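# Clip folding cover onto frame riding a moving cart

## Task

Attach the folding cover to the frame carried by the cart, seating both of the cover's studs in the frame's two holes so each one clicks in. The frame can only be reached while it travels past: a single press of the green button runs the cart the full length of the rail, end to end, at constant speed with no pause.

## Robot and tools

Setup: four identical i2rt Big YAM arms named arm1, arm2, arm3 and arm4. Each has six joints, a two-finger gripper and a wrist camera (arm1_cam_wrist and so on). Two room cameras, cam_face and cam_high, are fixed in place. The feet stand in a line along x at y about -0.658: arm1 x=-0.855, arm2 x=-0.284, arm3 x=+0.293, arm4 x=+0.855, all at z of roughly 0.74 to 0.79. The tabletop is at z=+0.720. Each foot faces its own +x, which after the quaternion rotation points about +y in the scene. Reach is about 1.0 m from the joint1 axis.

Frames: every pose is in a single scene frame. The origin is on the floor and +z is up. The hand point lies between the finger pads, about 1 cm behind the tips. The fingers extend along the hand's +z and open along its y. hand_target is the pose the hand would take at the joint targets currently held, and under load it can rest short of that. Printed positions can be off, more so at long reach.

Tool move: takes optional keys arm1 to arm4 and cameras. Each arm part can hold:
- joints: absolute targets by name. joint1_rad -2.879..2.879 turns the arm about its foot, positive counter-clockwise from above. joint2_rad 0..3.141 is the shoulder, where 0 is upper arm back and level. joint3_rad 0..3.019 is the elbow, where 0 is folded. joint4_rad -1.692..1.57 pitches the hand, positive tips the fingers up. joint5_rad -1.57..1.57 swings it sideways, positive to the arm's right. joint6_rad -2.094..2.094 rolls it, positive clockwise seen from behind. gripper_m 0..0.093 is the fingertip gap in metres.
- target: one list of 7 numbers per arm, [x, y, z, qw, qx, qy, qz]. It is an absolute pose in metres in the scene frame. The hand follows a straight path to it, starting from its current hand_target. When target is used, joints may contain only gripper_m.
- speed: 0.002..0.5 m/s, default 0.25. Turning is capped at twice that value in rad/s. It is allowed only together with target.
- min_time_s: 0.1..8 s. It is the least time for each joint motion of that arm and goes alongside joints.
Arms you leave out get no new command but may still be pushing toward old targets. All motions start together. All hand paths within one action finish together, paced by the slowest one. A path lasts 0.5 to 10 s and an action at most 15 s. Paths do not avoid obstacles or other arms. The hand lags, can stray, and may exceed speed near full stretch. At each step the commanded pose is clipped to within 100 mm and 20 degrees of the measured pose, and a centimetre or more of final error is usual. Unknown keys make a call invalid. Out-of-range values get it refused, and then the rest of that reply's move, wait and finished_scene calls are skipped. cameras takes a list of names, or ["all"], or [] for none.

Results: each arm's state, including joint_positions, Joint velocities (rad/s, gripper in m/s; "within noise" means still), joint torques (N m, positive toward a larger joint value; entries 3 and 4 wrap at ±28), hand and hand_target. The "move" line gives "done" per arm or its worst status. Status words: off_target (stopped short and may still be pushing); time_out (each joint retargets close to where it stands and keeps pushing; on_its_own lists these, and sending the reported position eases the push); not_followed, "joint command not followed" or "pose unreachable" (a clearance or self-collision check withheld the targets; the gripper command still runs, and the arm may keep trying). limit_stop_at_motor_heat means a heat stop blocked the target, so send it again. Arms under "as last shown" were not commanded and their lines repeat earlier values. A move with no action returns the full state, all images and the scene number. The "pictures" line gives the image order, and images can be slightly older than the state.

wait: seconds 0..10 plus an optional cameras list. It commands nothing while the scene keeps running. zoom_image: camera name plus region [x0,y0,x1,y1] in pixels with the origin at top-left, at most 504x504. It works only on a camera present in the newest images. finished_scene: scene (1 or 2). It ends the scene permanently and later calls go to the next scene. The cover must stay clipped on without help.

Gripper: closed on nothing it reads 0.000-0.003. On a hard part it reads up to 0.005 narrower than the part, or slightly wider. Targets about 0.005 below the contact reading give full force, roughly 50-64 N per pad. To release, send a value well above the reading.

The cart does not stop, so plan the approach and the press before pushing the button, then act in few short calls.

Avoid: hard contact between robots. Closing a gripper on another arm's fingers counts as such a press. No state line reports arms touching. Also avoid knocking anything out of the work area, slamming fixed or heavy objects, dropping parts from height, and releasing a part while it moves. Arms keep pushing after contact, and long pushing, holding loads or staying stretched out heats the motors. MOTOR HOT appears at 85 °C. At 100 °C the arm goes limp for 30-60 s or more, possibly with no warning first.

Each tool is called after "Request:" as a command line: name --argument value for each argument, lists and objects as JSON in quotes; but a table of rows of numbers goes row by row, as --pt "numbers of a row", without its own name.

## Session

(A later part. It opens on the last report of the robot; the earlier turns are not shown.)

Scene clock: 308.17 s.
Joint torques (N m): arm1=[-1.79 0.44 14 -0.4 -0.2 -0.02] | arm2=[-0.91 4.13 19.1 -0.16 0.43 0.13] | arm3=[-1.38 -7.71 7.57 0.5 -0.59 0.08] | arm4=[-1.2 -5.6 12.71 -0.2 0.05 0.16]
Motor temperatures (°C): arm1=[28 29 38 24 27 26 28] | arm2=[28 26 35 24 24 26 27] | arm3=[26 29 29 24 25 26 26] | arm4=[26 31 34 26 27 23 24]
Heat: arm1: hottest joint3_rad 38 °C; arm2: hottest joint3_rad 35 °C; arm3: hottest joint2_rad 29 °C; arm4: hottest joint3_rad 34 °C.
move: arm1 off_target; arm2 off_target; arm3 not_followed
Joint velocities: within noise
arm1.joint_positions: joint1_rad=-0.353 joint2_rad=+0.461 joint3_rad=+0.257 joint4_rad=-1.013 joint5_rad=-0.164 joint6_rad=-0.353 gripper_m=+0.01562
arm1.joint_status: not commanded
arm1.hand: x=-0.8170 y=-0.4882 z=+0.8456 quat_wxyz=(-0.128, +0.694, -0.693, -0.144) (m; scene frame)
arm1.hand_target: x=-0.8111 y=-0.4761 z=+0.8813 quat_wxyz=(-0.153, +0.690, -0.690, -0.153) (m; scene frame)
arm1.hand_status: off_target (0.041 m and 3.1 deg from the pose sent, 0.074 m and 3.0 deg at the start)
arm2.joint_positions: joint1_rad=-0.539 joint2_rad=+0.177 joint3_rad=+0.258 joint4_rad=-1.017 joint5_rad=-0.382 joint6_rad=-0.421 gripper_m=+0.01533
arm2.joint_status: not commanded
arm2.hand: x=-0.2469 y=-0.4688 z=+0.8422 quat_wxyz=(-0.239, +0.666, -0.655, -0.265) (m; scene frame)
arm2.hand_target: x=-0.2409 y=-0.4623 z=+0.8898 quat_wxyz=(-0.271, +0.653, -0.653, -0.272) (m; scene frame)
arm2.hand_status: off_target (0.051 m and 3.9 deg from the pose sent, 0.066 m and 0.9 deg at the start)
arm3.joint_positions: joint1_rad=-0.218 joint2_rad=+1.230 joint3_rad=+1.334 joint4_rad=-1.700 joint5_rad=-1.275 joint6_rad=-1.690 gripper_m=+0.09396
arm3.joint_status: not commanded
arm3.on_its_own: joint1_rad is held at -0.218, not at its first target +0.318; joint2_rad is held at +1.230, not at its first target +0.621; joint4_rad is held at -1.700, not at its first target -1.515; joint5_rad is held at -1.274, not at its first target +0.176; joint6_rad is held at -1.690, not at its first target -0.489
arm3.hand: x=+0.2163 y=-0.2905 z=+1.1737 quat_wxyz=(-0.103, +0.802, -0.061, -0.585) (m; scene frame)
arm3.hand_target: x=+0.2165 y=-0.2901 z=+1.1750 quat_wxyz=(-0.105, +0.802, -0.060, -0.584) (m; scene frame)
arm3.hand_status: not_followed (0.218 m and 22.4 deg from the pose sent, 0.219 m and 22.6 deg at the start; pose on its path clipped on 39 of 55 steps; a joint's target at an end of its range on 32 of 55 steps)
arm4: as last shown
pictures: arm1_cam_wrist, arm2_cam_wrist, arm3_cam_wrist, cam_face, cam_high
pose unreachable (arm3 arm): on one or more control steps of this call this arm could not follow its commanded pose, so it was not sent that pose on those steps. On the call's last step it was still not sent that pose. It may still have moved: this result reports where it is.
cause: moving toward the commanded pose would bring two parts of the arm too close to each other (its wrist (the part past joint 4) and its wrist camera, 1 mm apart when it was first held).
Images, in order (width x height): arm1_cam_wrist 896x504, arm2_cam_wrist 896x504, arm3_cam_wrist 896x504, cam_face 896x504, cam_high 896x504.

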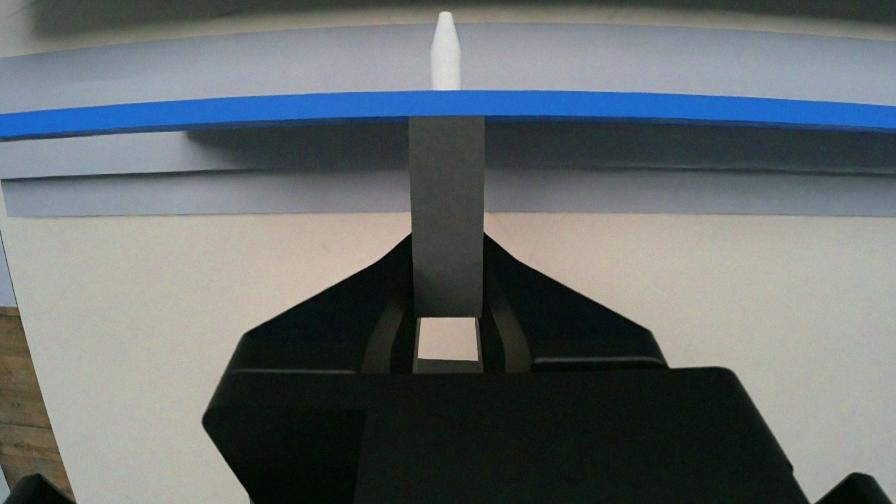

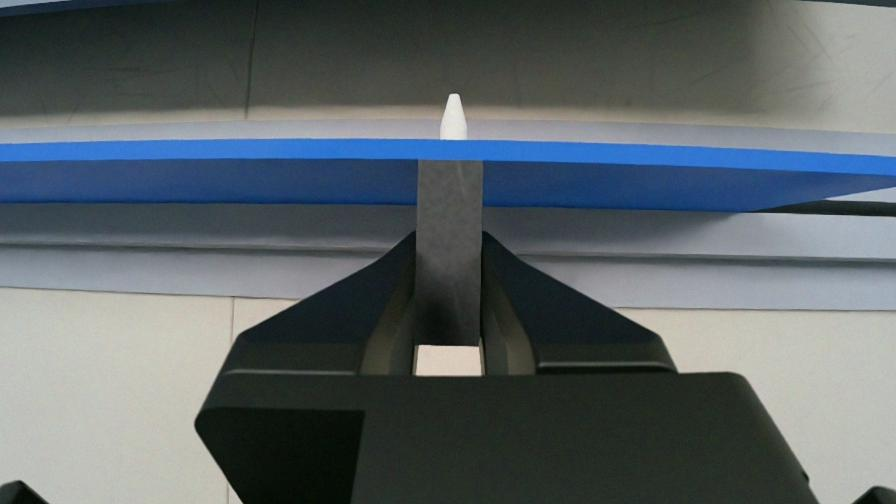

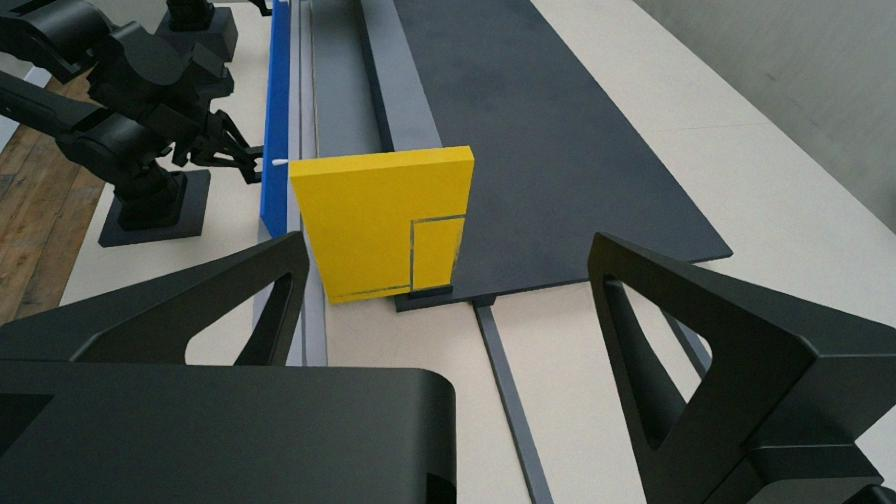

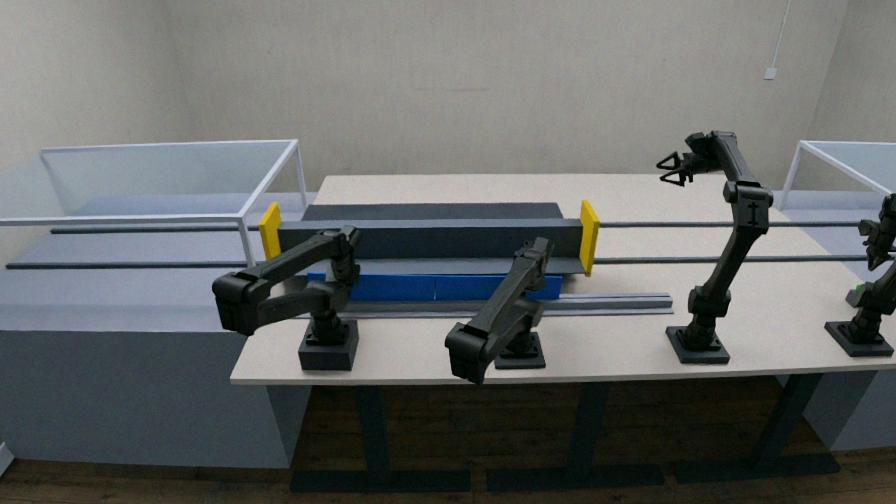

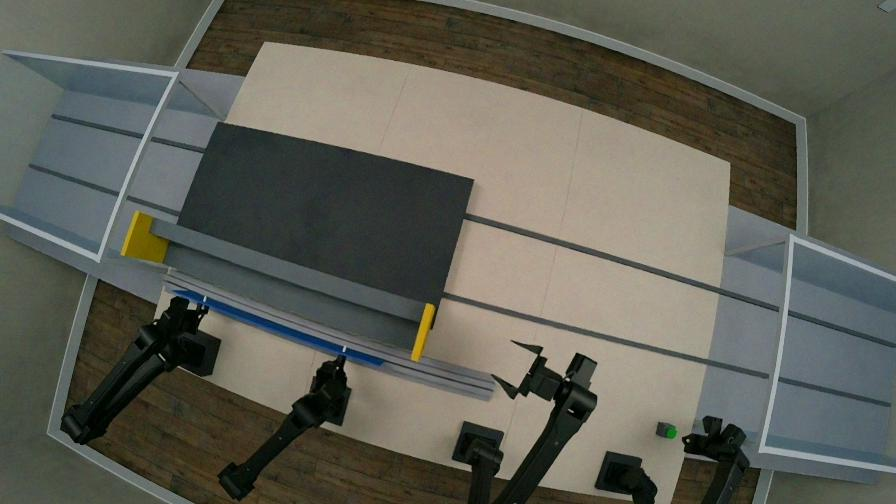

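Request:
move --arm1 '{"target":[-0.811,-0.478,0.935,-0.153,0.690,-0.690,-0.153],"speed":0.06}' --arm2 '{"target":[-0.240,-0.467,0.96,-0.2706,0.6533,-0.6533,-0.2706],"speed":0.06}' --arm3 '{"joints":{"joint1_rad":0.7,"joint2_rad":0.9,"joint3_rad":1.0,"joint4_rad":-0.7,"joint5_rad":-0.9,"joint6_rad":0},"min_time_s":3}' --cameras '["arm1_cam_wrist","arm2_cam_wrist","arm3_cam_wrist","cam_face"]'

Scene clock: 327.37 s.
Joint torques (N m): arm1=[-1.79 0.62 14.34 1.46 -0.95 0.03] | arm2=[-2.43 4.48 20.36 1.28 -1.02 0.19] | arm3=[-0.32 -5.07 8.2 2.86 -0.25 0.21] | arm4=[-1.26 -5.6 12.71 -0.2 0.06 0.16]
Motor temperatures (°C): arm1=[28 29 41 24 27 26 28] | arm2=[28 26 39 24 24 26 27] | arm3=[26 29 29 24 25 26 26] | arm4=[26 31 35 26 27 23 24]
Heat: arm1: hottest joint3_rad 41 °C; arm2: hottest joint3_rad 39 °C; arm3: hottest joint2_rad 29 °C; arm4: hottest joint3_rad 35 °C.
move: arm1 off_target; arm2 off_target; arm3 done
Joint velocities: within noise
arm1.joint_positions: joint1_rad=-0.358 joint2_rad=+0.439 joint3_rad=+0.384 joint4_rad=-1.213 joint5_rad=-0.147 joint6_rad=-0.368 gripper_m=+0.01562
arm1.joint_status: not commanded
arm1.hand: x=-0.8169 y=-0.4981 z=+0.8907 quat_wxyz=(-0.110, +0.699, -0.696, -0.125) (m; scene frame)
arm1.hand_target: x=-0.8113 y=-0.4796 z=+0.9333 quat_wxyz=(-0.153, +0.691, -0.690, -0.153) (m; scene frame)
arm1.hand_status: off_target (0.049 m and 6.0 deg from the pose sent, 0.090 m and 3.1 deg at the start)
arm2.joint_positions: joint1_rad=-0.550 joint2_rad=+0.223 joint3_rad=+0.426 joint4_rad=-1.199 joint5_rad=-0.364 joint6_rad=-0.458 gripper_m=+0.01533
arm2.joint_status: not commanded
arm2.hand: x=-0.2483 y=-0.4803 z=+0.8958 quat_wxyz=(-0.221, +0.675, -0.659, -0.246) (m; scene frame)
arm2.hand_target: x=-0.2419 y=-0.4696 z=+0.9570 quat_wxyz=(-0.271, +0.654, -0.652, -0.271) (m; scene frame)
arm2.hand_status: off_target (0.066 m and 6.9 deg from the pose sent, 0.118 m and 3.9 deg at the start)
arm3.joint_positions: joint1_rad=+0.691 joint2_rad=+0.913 joint3_rad=+1.005 joint4_rad=-0.719 joint5_rad=-0.902 joint6_rad=-0.009 gripper_m=+0.09396
arm3.joint_status: all done
arm3.hand: x=-0.0420 y=-0.4446 z=+1.1468 quat_wxyz=(+0.162, +0.809, -0.173, -0.538) (m; scene frame)
arm3.hand_target: x=-0.0428 y=-0.4489 z=+1.1511 quat_wxyz=(+0.159, +0.806, -0.166, -0.545) (m; scene frame)
arm3.hand_status: not commanded
arm4: as last shown
pictures: arm1_cam_wrist, arm2_cam_wrist, arm3_cam_wrist, cam_face
Images, in order (width x height): arm1_cam_wrist 896x504, arm2_cam_wrist 896x504, arm3_cam_wrist 896x504, cam_face 896x504.

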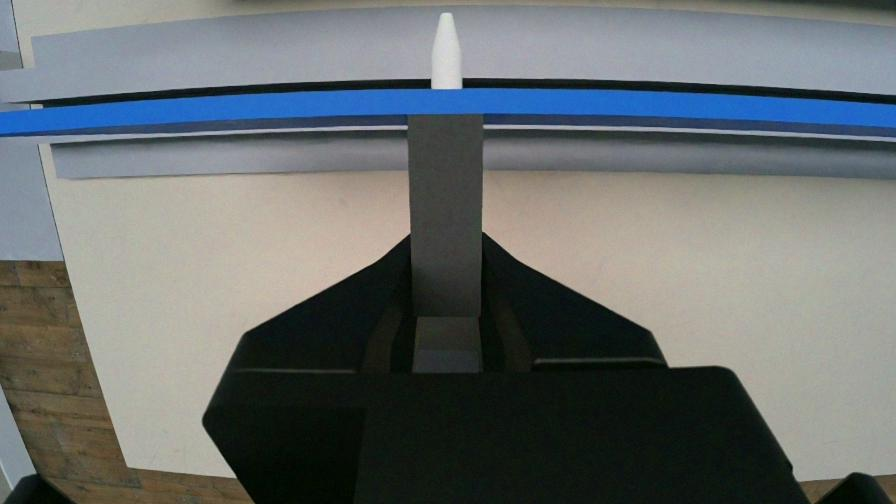

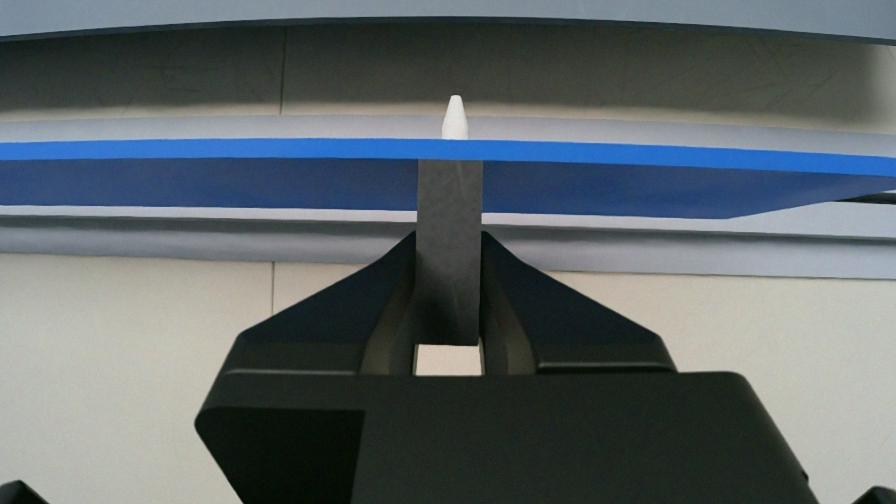

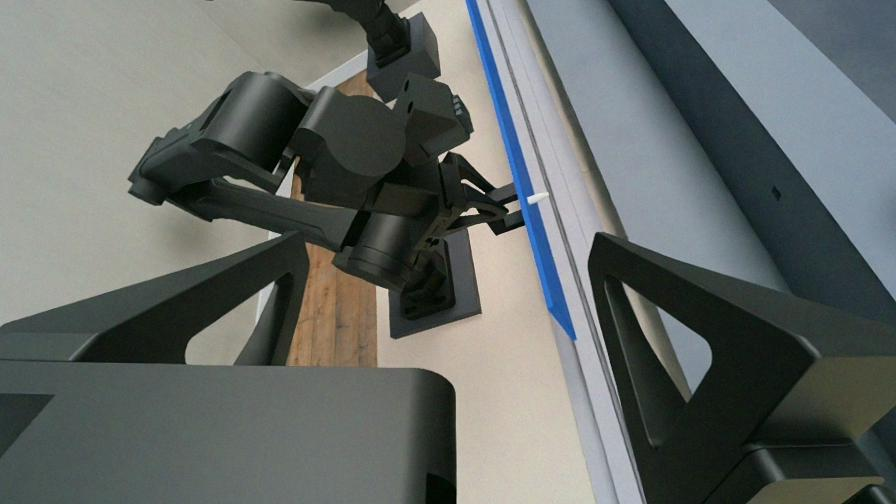

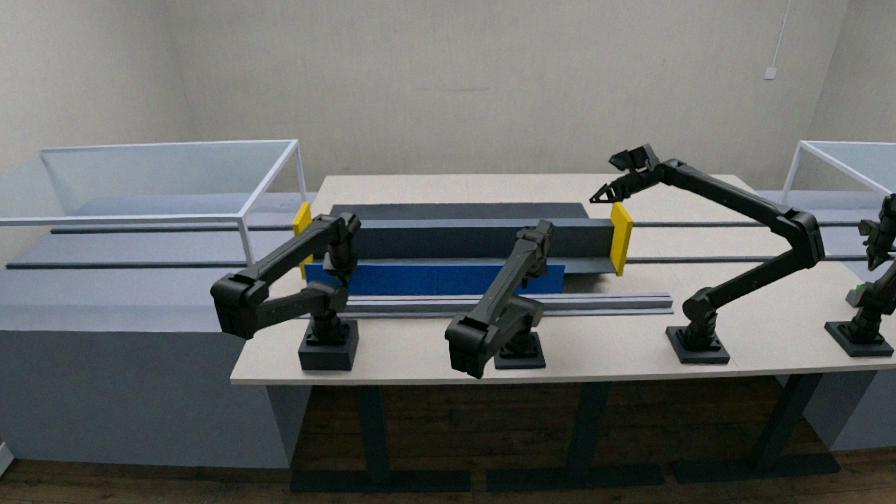

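Request:
move --arm1 '{"target":[-0.541,-0.478,0.94,-0.153,0.690,-0.690,-0.153],"speed":0.12}' --arm2 '{"target":[0.03,-0.472,0.96,-0.2706,0.6533,-0.6533,-0.2706],"speed":0.12}' --arm3 '{"joints":{"joint1_rad":-0.1,"joint2_rad":0.8,"joint3_rad":1.2,"joint4_rad":-0.9,"joint5_rad":-1.2,"joint6_rad":0}}' --cameras '["arm1_cam_wrist","arm2_cam_wrist","cam_face"]'

Request:
move --arm1 '{"target":[-0.525,-0.385,0.94,-0.153,0.690,-0.690,-0.153],"speed":0.06}' --arm2 '{"target":[0.046,-0.380,0.96,-0.2706,0.6533,-0.6533,-0.2706],"speed":0.06}' --cameras '["arm1_cam_wrist","arm2_cam_wrist","arm3_cam_wrist","cam_face","cam_high"]'

Scene clock: 350.83 s.
Joint torques (N m): arm1=[-2.2 -5.89 11.85 1.03 -1.2 -0.05] | arm2=[-1.73 -7.88 16.65 -0.62 -1.91 0.18] | arm3=[-1.49 -2.02 11.69 1.54 -0.45 0.11] | arm4=[-1.26 -5.6 12.7 -0.21 0.05 0.16]
Motor temperatures (°C): arm1=[28 29 45 24 27 26 28] | arm2=[28 26 45 24 25 26 27] | arm3=[26 29 31 24 25 26 26] | arm4=[26 31 35 26 27 23 24]
Heat: arm1: hottest joint3_rad 45 °C; arm2: hottest joint3_rad 45 °C; arm3: hottest joint3_rad 31 °C; arm4: hottest joint3_rad 35 °C.
move: arm1 off_target; arm2 off_target; arm3 done
Joint velocities: within noise
arm1.joint_positions: joint1_rad=-1.208 joint2_rad=+1.226 joint3_rad=+0.817 joint4_rad=-1.065 joint5_rad=-0.392 joint6_rad=-1.211 gripper_m=+0.01562
arm1.joint_status: not commanded
arm1.hand: x=-0.5641 y=-0.4873 z=+0.9188 quat_wxyz=(-0.127, +0.691, -0.695, -0.155) (m; scene frame)
arm1.hand_target: x=-0.5422 y=-0.4789 z=+0.9403 quat_wxyz=(-0.153, +0.690, -0.690, -0.153) (m; scene frame)
arm1.hand_status: off_target (0.033 m and 3.1 deg from the pose sent, 0.281 m and 6.0 deg at the start)
arm2.joint_positions: joint1_rad=-1.368 joint2_rad=+1.162 joint3_rad=+0.841 joint4_rad=-1.135 joint5_rad=-0.725 joint6_rad=-1.330 gripper_m=+0.01541
arm2.joint_status: not commanded
arm2.hand: x=+0.0047 y=-0.4792 z=+0.9189 quat_wxyz=(-0.235, +0.664, -0.656, -0.272) (m; scene frame)
arm2.hand_target: x=+0.0271 y=-0.4732 z=+0.9594 quat_wxyz=(-0.271, +0.654, -0.652, -0.270) (m; scene frame)
arm2.hand_status: off_target (0.049 m and 4.2 deg from the pose sent, 0.286 m and 6.9 deg at the start)
arm3.joint_positions: joint1_rad=-0.090 joint2_rad=+0.798 joint3_rad=+1.151 joint4_rad=-0.892 joint5_rad=-1.197 joint6_rad=-0.008 gripper_m=+0.09397
arm3.joint_status: all done
arm3.hand: x=+0.1672 y=-0.3572 z=+1.2586 quat_wxyz=(+0.013, +0.686, -0.352, -0.637) (m; scene frame)
arm3.hand_target: x=+0.1696 y=-0.3597 z=+1.2806 quat_wxyz=(-0.001, +0.685, -0.345, -0.642) (m; scene frame)
arm3.hand_status: not commanded
arm4: as last shown
pictures: arm1_cam_wrist, arm2_cam_wrist, cam_face
Images, in order (width x height): arm1_cam_wrist 896x504, arm2_cam_wrist 896x504, cam_face 896x504.

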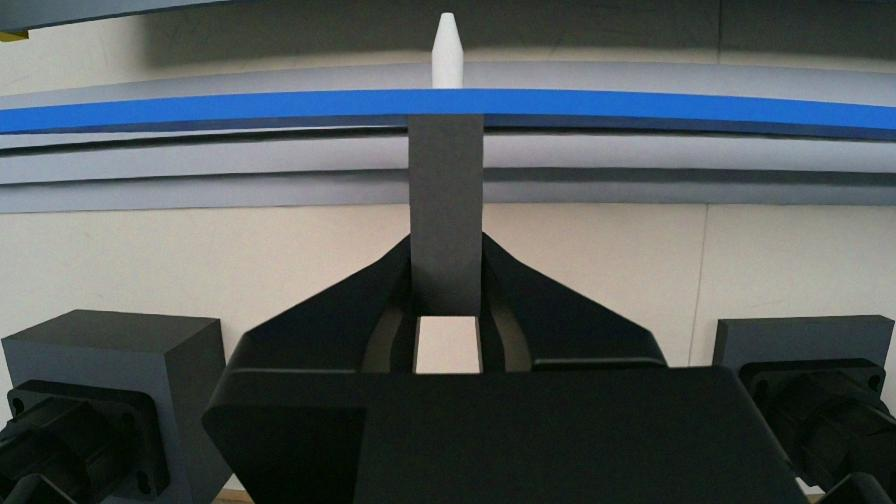

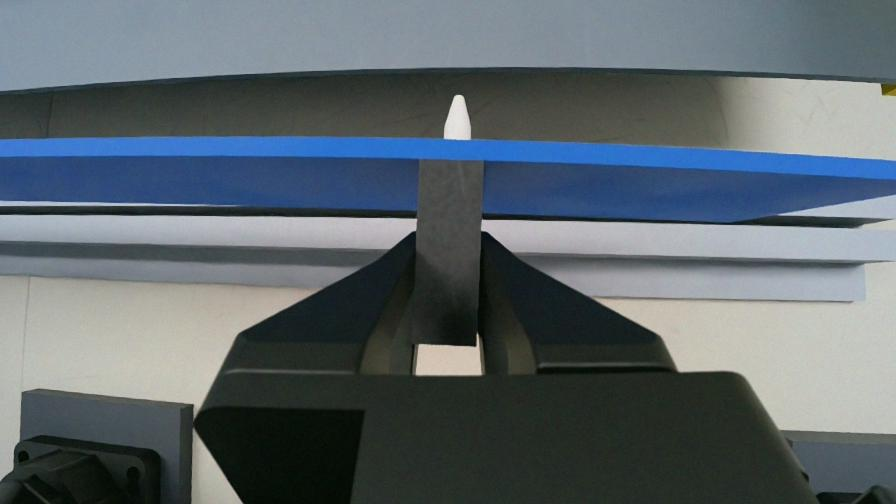

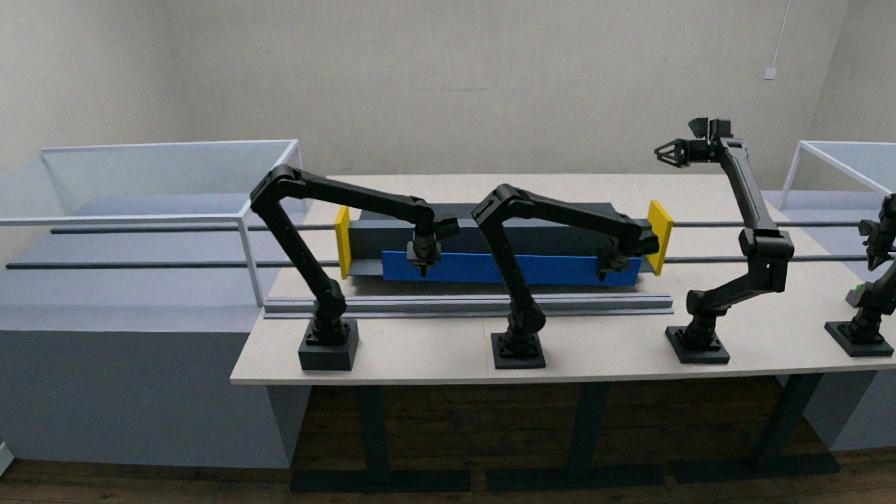

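Scene clock: 353.00 s.
Joint torques (N m): arm1=[0.5 -8.47 12.41 1.8 -1.42 0.21] | arm2=[0.79 -9.93 16.96 0.65 -1.95 0.47] | arm3=[-1.44 -1.9 11.58 1.42 -0.44 0.15] | arm4=[-1.2 -5.66 12.68 -0.2 0.05 0.15]
Motor temperatures (°C): arm1=[28 29 45 24 28 26 28] | arm2=[28 26 45 24 25 26 27] | arm3=[26 29 31 24 25 26 26] | arm4=[26 31 35 26 27 23 24]
Heat: arm1: hottest joint3_rad 45 °C; arm2: hottest joint3_rad 45 °C; arm3: hottest joint3_rad 31 °C; arm4: hottest joint3_rad 35 °C.
move: arm1 off_target; arm2 off_target
Joint velocities: within noise
arm1.joint_positions: joint1_rad=-1.020 joint2_rad=+1.355 joint3_rad=+0.921 joint4_rad=-0.977 joint5_rad=-0.347 joint6_rad=-1.008 gripper_m=+0.01562
arm1.joint_status: not commanded
arm1.hand: x=-0.5452 y=-0.4121 z=+0.9142 quat_wxyz=(-0.118, +0.690, -0.699, -0.147) (m; scene frame)
arm1.hand_target: x=-0.5272 y=-0.3867 z=+0.9408 quat_wxyz=(-0.153, +0.691, -0.690, -0.154) (m; scene frame)
arm1.hand_status: off_target (0.043 m and 4.1 deg from the pose sent, 0.112 m and 3.1 deg at the start)
arm2.joint_positions: joint1_rad=-1.163 joint2_rad=+1.249 joint3_rad=+0.892 joint4_rad=-0.929 joint5_rad=-0.657 joint6_rad=-1.060 gripper_m=+0.01541
arm2.joint_status: not commanded
arm2.hand: x=+0.0253 y=-0.4065 z=+0.9120 quat_wxyz=(-0.231, +0.663, -0.662, -0.261) (m; scene frame)
arm2.hand_target: x=+0.0420 y=-0.3831 z=+0.9602 quat_wxyz=(-0.270, +0.655, -0.651, -0.272) (m; scene frame)
arm2.hand_status: off_target (0.059 m and 5.0 deg from the pose sent, 0.115 m and 4.2 deg at the start)
arm3, arm4: as last shown
pictures: arm1_cam_wrist, arm2_cam_wrist, arm3_cam_wrist, cam_face, cam_high
Images, in order (width x height): arm1_cam_wrist 896x504, arm2_cam_wrist 896x504, arm3_cam_wrist 896x504, cam_face 896x504, cam_high 896x504.

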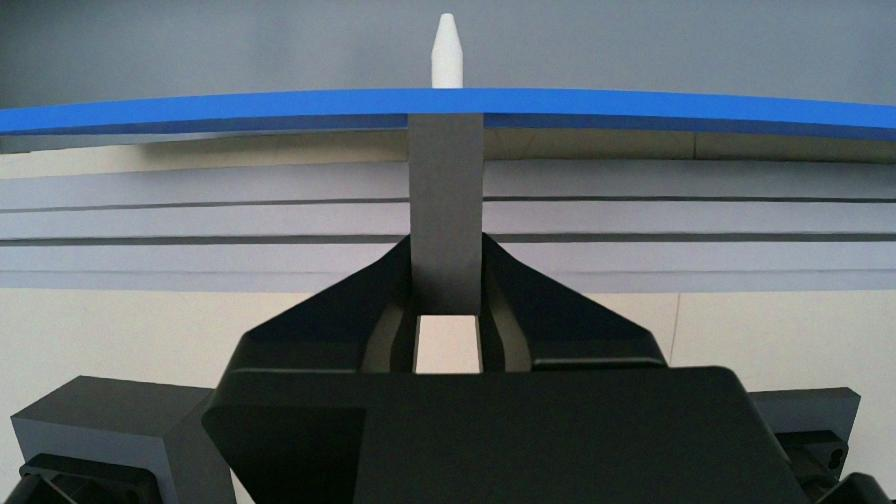

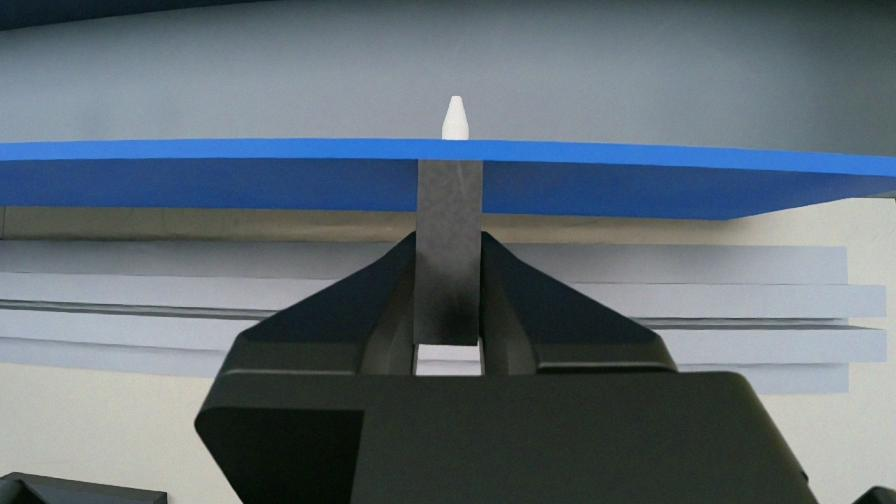

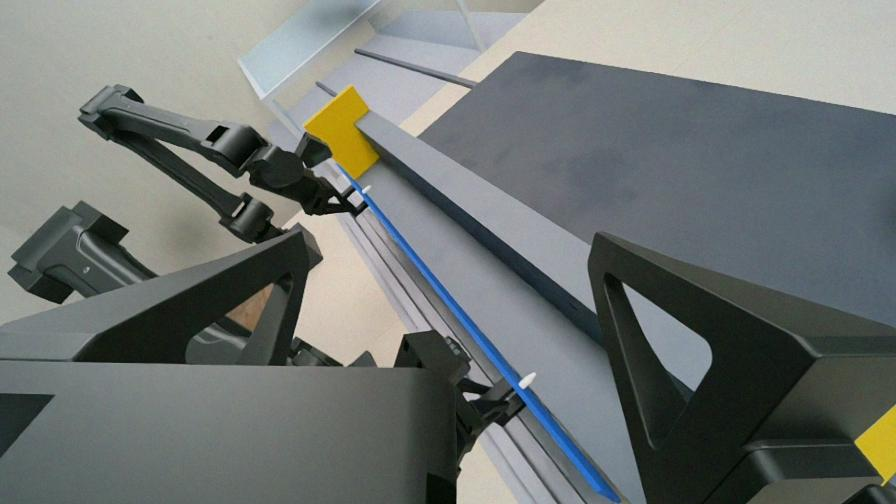

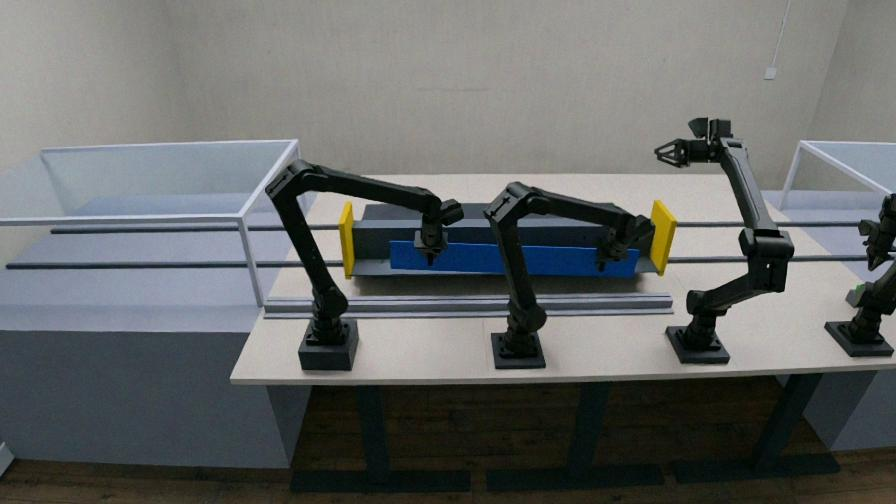

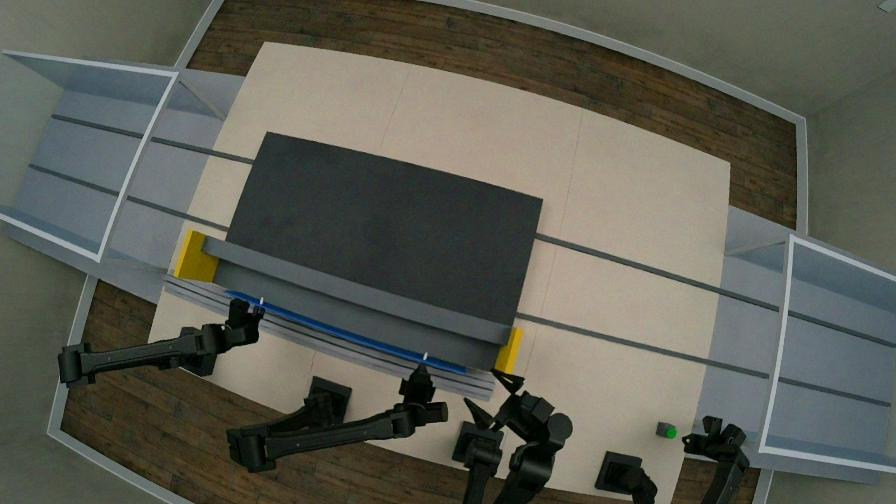

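Request:
move --arm1 '{"target":[-0.437,-0.315,0.94,-0.153,0.690,-0.690,-0.153],"speed":0.08}' --arm2 '{"target":[0.133,-0.310,0.955,-0.2706,0.6533,-0.6533,-0.2706],"speed":0.08}' --cameras '["arm1_cam_wrist","arm2_cam_wrist","arm3_cam_wrist","cam_face","cam_high"]'

Scene clock: 360.87 s.
Joint torques (N m): arm1=[0.67 -11.34 13 2.18 -1.51 0.08] | arm2=[1.9 -13.68 17.25 1.59 -2.13 0.32] | arm3=[-1.85 -2.26 11.75 1.48 -0.49 0.14] | arm4=[-1.26 -5.6 12.7 -0.18 0.05 0.16]
Motor temperatures (°C): arm1=[28 29 45 24 28 26 28] | arm2=[28 26 46 24 26 26 27] | arm3=[26 29 32 24 25 26 26] | arm4=[26 31 35 26 27 23 24]
Heat: arm1: hottest joint3_rad 45 °C; arm2: hottest joint3_rad 46 °C; arm3: hottest joint3_rad 32 °C; arm4: hottest joint3_rad 35 °C.
move: arm1 off_target; arm2 off_target
Joint velocities: within noise
arm1.joint_positions: joint1_rad=-0.994 joint2_rad=+1.616 joint3_rad=+1.226 joint4_rad=-1.004 joint5_rad=-0.335 joint6_rad=-0.964 gripper_m=+0.01562
arm1.joint_status: not commanded
arm1.hand: x=-0.4565 y=-0.3480 z=+0.9204 quat_wxyz=(-0.120, +0.685, -0.704, -0.143) (m; scene frame)
arm1.hand_target: x=-0.4396 y=-0.3169 z=+0.9409 quat_wxyz=(-0.153, +0.691, -0.690, -0.153) (m; scene frame)
arm1.hand_status: off_target (0.043 m and 4.3 deg from the pose sent, 0.148 m and 4.1 deg at the start)
arm2.joint_positions: joint1_rad=-1.123 joint2_rad=+1.517 joint3_rad=+1.150 joint4_rad=-0.888 joint5_rad=-0.629 joint6_rad=-0.976 gripper_m=+0.01541
arm2.joint_status: not commanded
arm2.hand: x=+0.1141 y=-0.3503 z=+0.9088 quat_wxyz=(-0.225, +0.652, -0.677, -0.257) (m; scene frame)
arm2.hand_target: x=+0.1275 y=-0.3141 z=+0.9561 quat_wxyz=(-0.270, +0.654, -0.652, -0.272) (m; scene frame)
arm2.hand_status: off_target (0.064 m and 6.1 deg from the pose sent, 0.151 m and 5.0 deg at the start)
arm3, arm4: as last shown
pictures: arm1_cam_wrist, arm2_cam_wrist, arm3_cam_wrist, cam_face, cam_high
Images, in order (width x height): arm1_cam_wrist 896x504, arm2_cam_wrist 896x504, arm3_cam_wrist 896x504, cam_face 896x504, cam_high 896x504.

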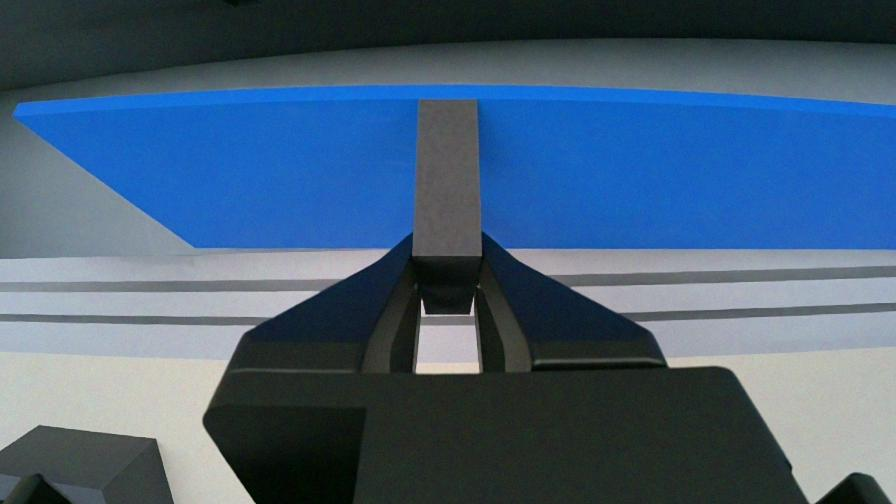

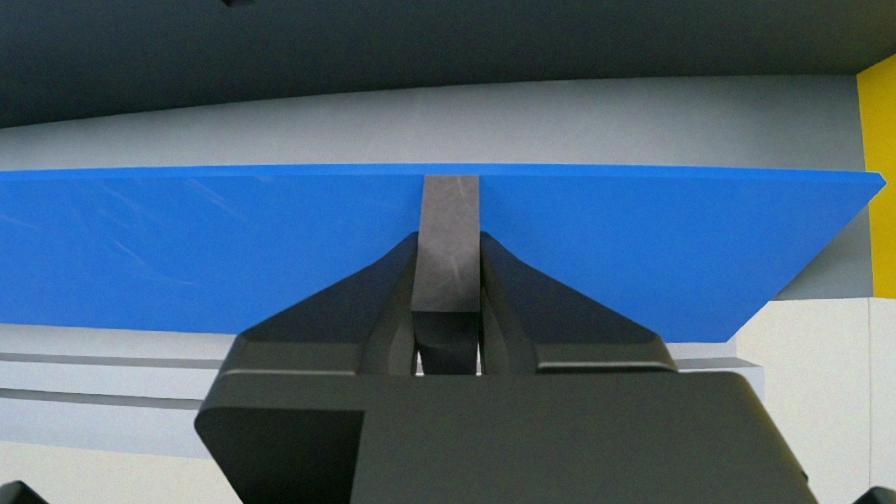

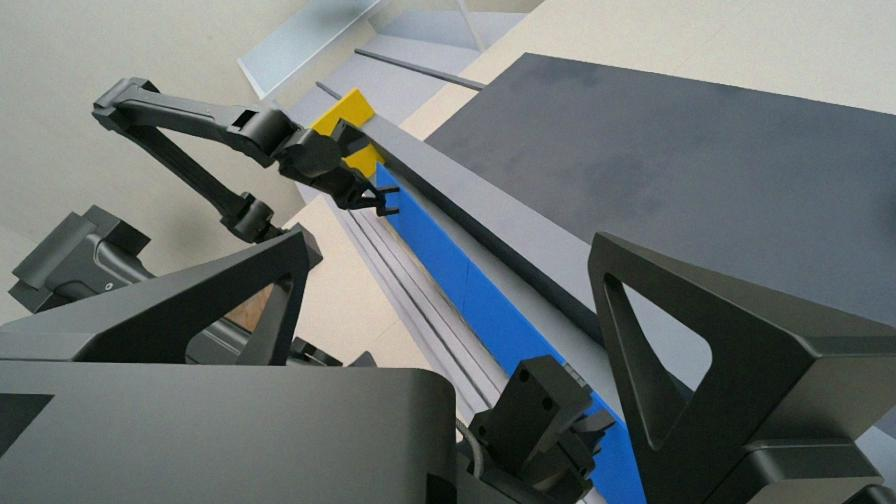

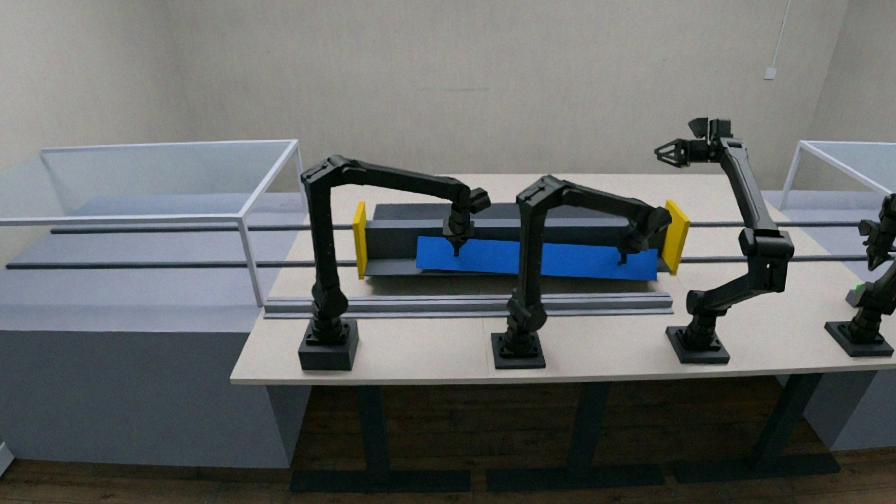

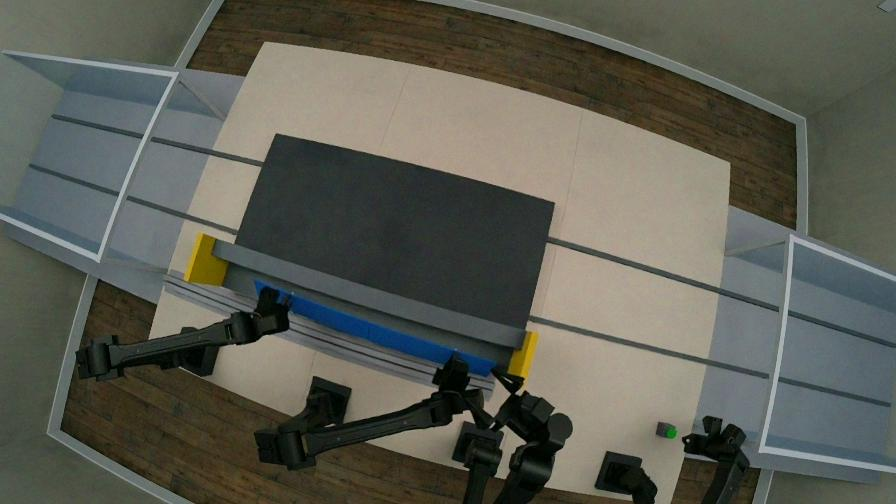

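Request:
move --arm1 '{"target":[-0.425,-0.37,0.99,-0.153,0.690,-0.690,-0.153],"speed":0.12}' --arm2 '{"target":[0.142,-0.37,1.015,-0.2706,0.6533,-0.6533,-0.2706],"speed":0.12}' --cameras '["arm1_cam_wrist","arm2_cam_wrist","cam_face","arm3_cam_wrist"]'

Request:
zoom_image --camera "arm3_cam_wrist" --region '[300, 100, 700, 504]'

Scene clock: 372.20 s.
Joint torques (N m): arm1=[-1.44 -15.91 12.38 0.47 -1.01 -0.24] | arm2=[-1.9 -19.49 17.48 -0.95 -1.93 0.27] | arm3=[-1.03 -2.73 11.81 1.35 -0.44 0.11] | arm4=[-1.26 -5.6 12.72 -0.21 0.05 0.16]
Motor temperatures (°C): arm1=[28 29 44 24 30 26 28] | arm2=[28 26 45 24 28 26 27] | arm3=[26 29 34 24 25 26 26] | arm4=[26 31 35 26 27 23 24]
Heat: arm1: hottest joint3_rad 44 °C; arm2: hottest joint3_rad 45 °C; arm3: hottest joint3_rad 34 °C; arm4: hottest joint3_rad 35 °C.
move: arm1 off_target; arm2 off_target
Joint velocities: within noise
arm1.joint_positions: joint1_rad=-1.076 joint2_rad=+1.601 joint3_rad=+1.289 joint4_rad=-1.132 joint5_rad=-0.374 joint6_rad=-1.046 gripper_m=+0.01562
arm1.joint_status: not commanded
arm1.hand: x=-0.4418 y=-0.3796 z=+0.9502 quat_wxyz=(-0.113, +0.682, -0.705, -0.158) (m; scene frame)
arm1.hand_target: x=-0.4270 y=-0.3711 z=+0.9900 quat_wxyz=(-0.153, +0.690, -0.690, -0.153) (m; scene frame)
arm1.hand_status: off_target (0.044 m and 5.0 deg from the pose sent, 0.079 m and 4.3 deg at the start)
arm2.joint_positions: joint1_rad=-1.194 joint2_rad=+1.518 joint3_rad=+1.248 joint4_rad=-1.078 joint5_rad=-0.679 joint6_rad=-1.115 gripper_m=+0.01584
arm2.joint_status: not commanded
arm2.hand: x=+0.1246 y=-0.3761 z=+0.9440 quat_wxyz=(-0.218, +0.665, -0.660, -0.272) (m; scene frame)
arm2.hand_target: x=+0.1371 y=-0.3721 z=+1.0135 quat_wxyz=(-0.271, +0.654, -0.652, -0.271) (m; scene frame)
arm2.hand_status: off_target (0.073 m and 6.2 deg from the pose sent, 0.111 m and 6.1 deg at the start)
arm3, arm4: as last shown
pictures: arm1_cam_wrist, arm2_cam_wrist, arm3_cam_wrist, cam_face
Images, in order (width x height): arm1_cam_wrist 896x504, arm2_cam_wrist 896x504, arm3_cam_wrist 896x504, cam_face 896x504.

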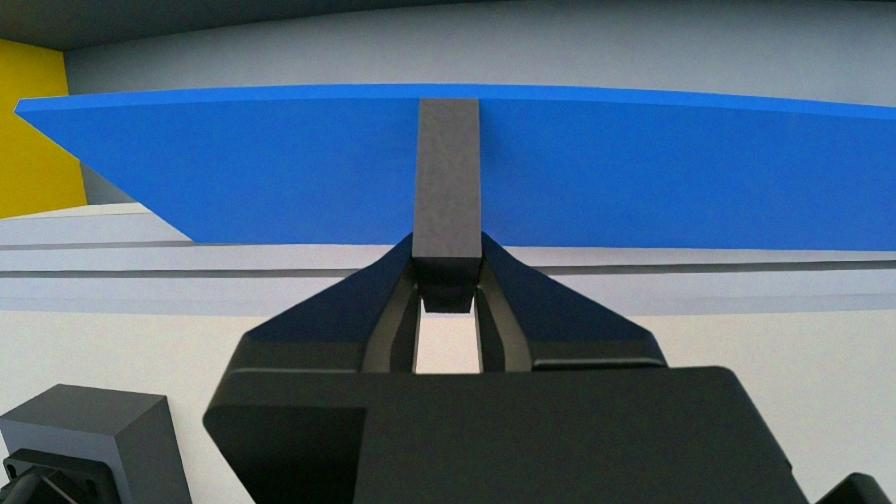

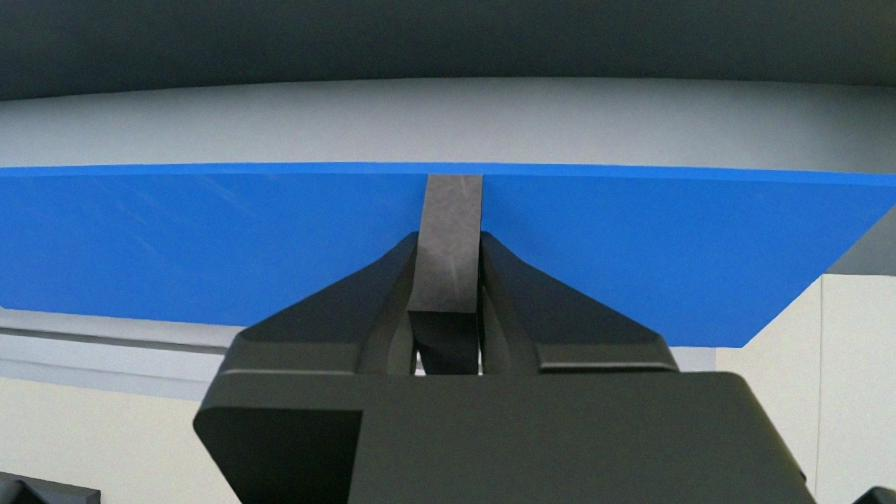

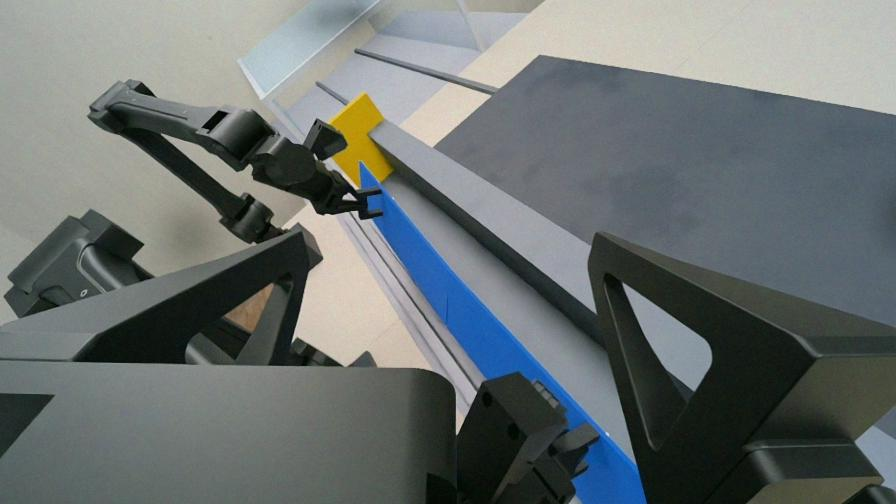

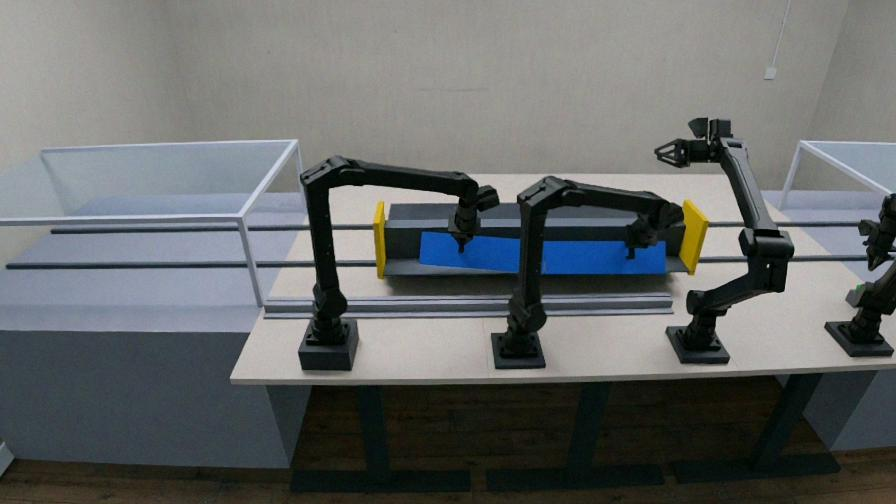

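Scaled by 1.248 from the camera's 896x504 image, which has a finer 1280x720 frame.

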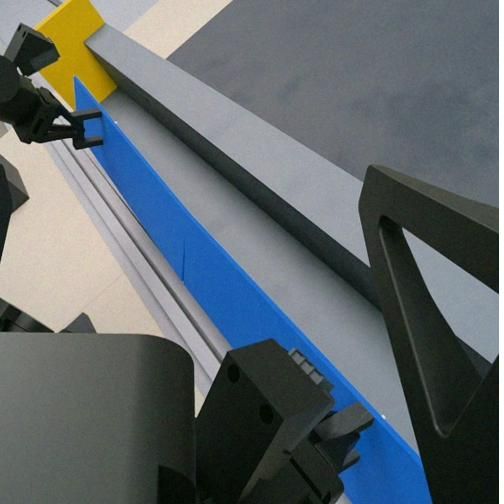

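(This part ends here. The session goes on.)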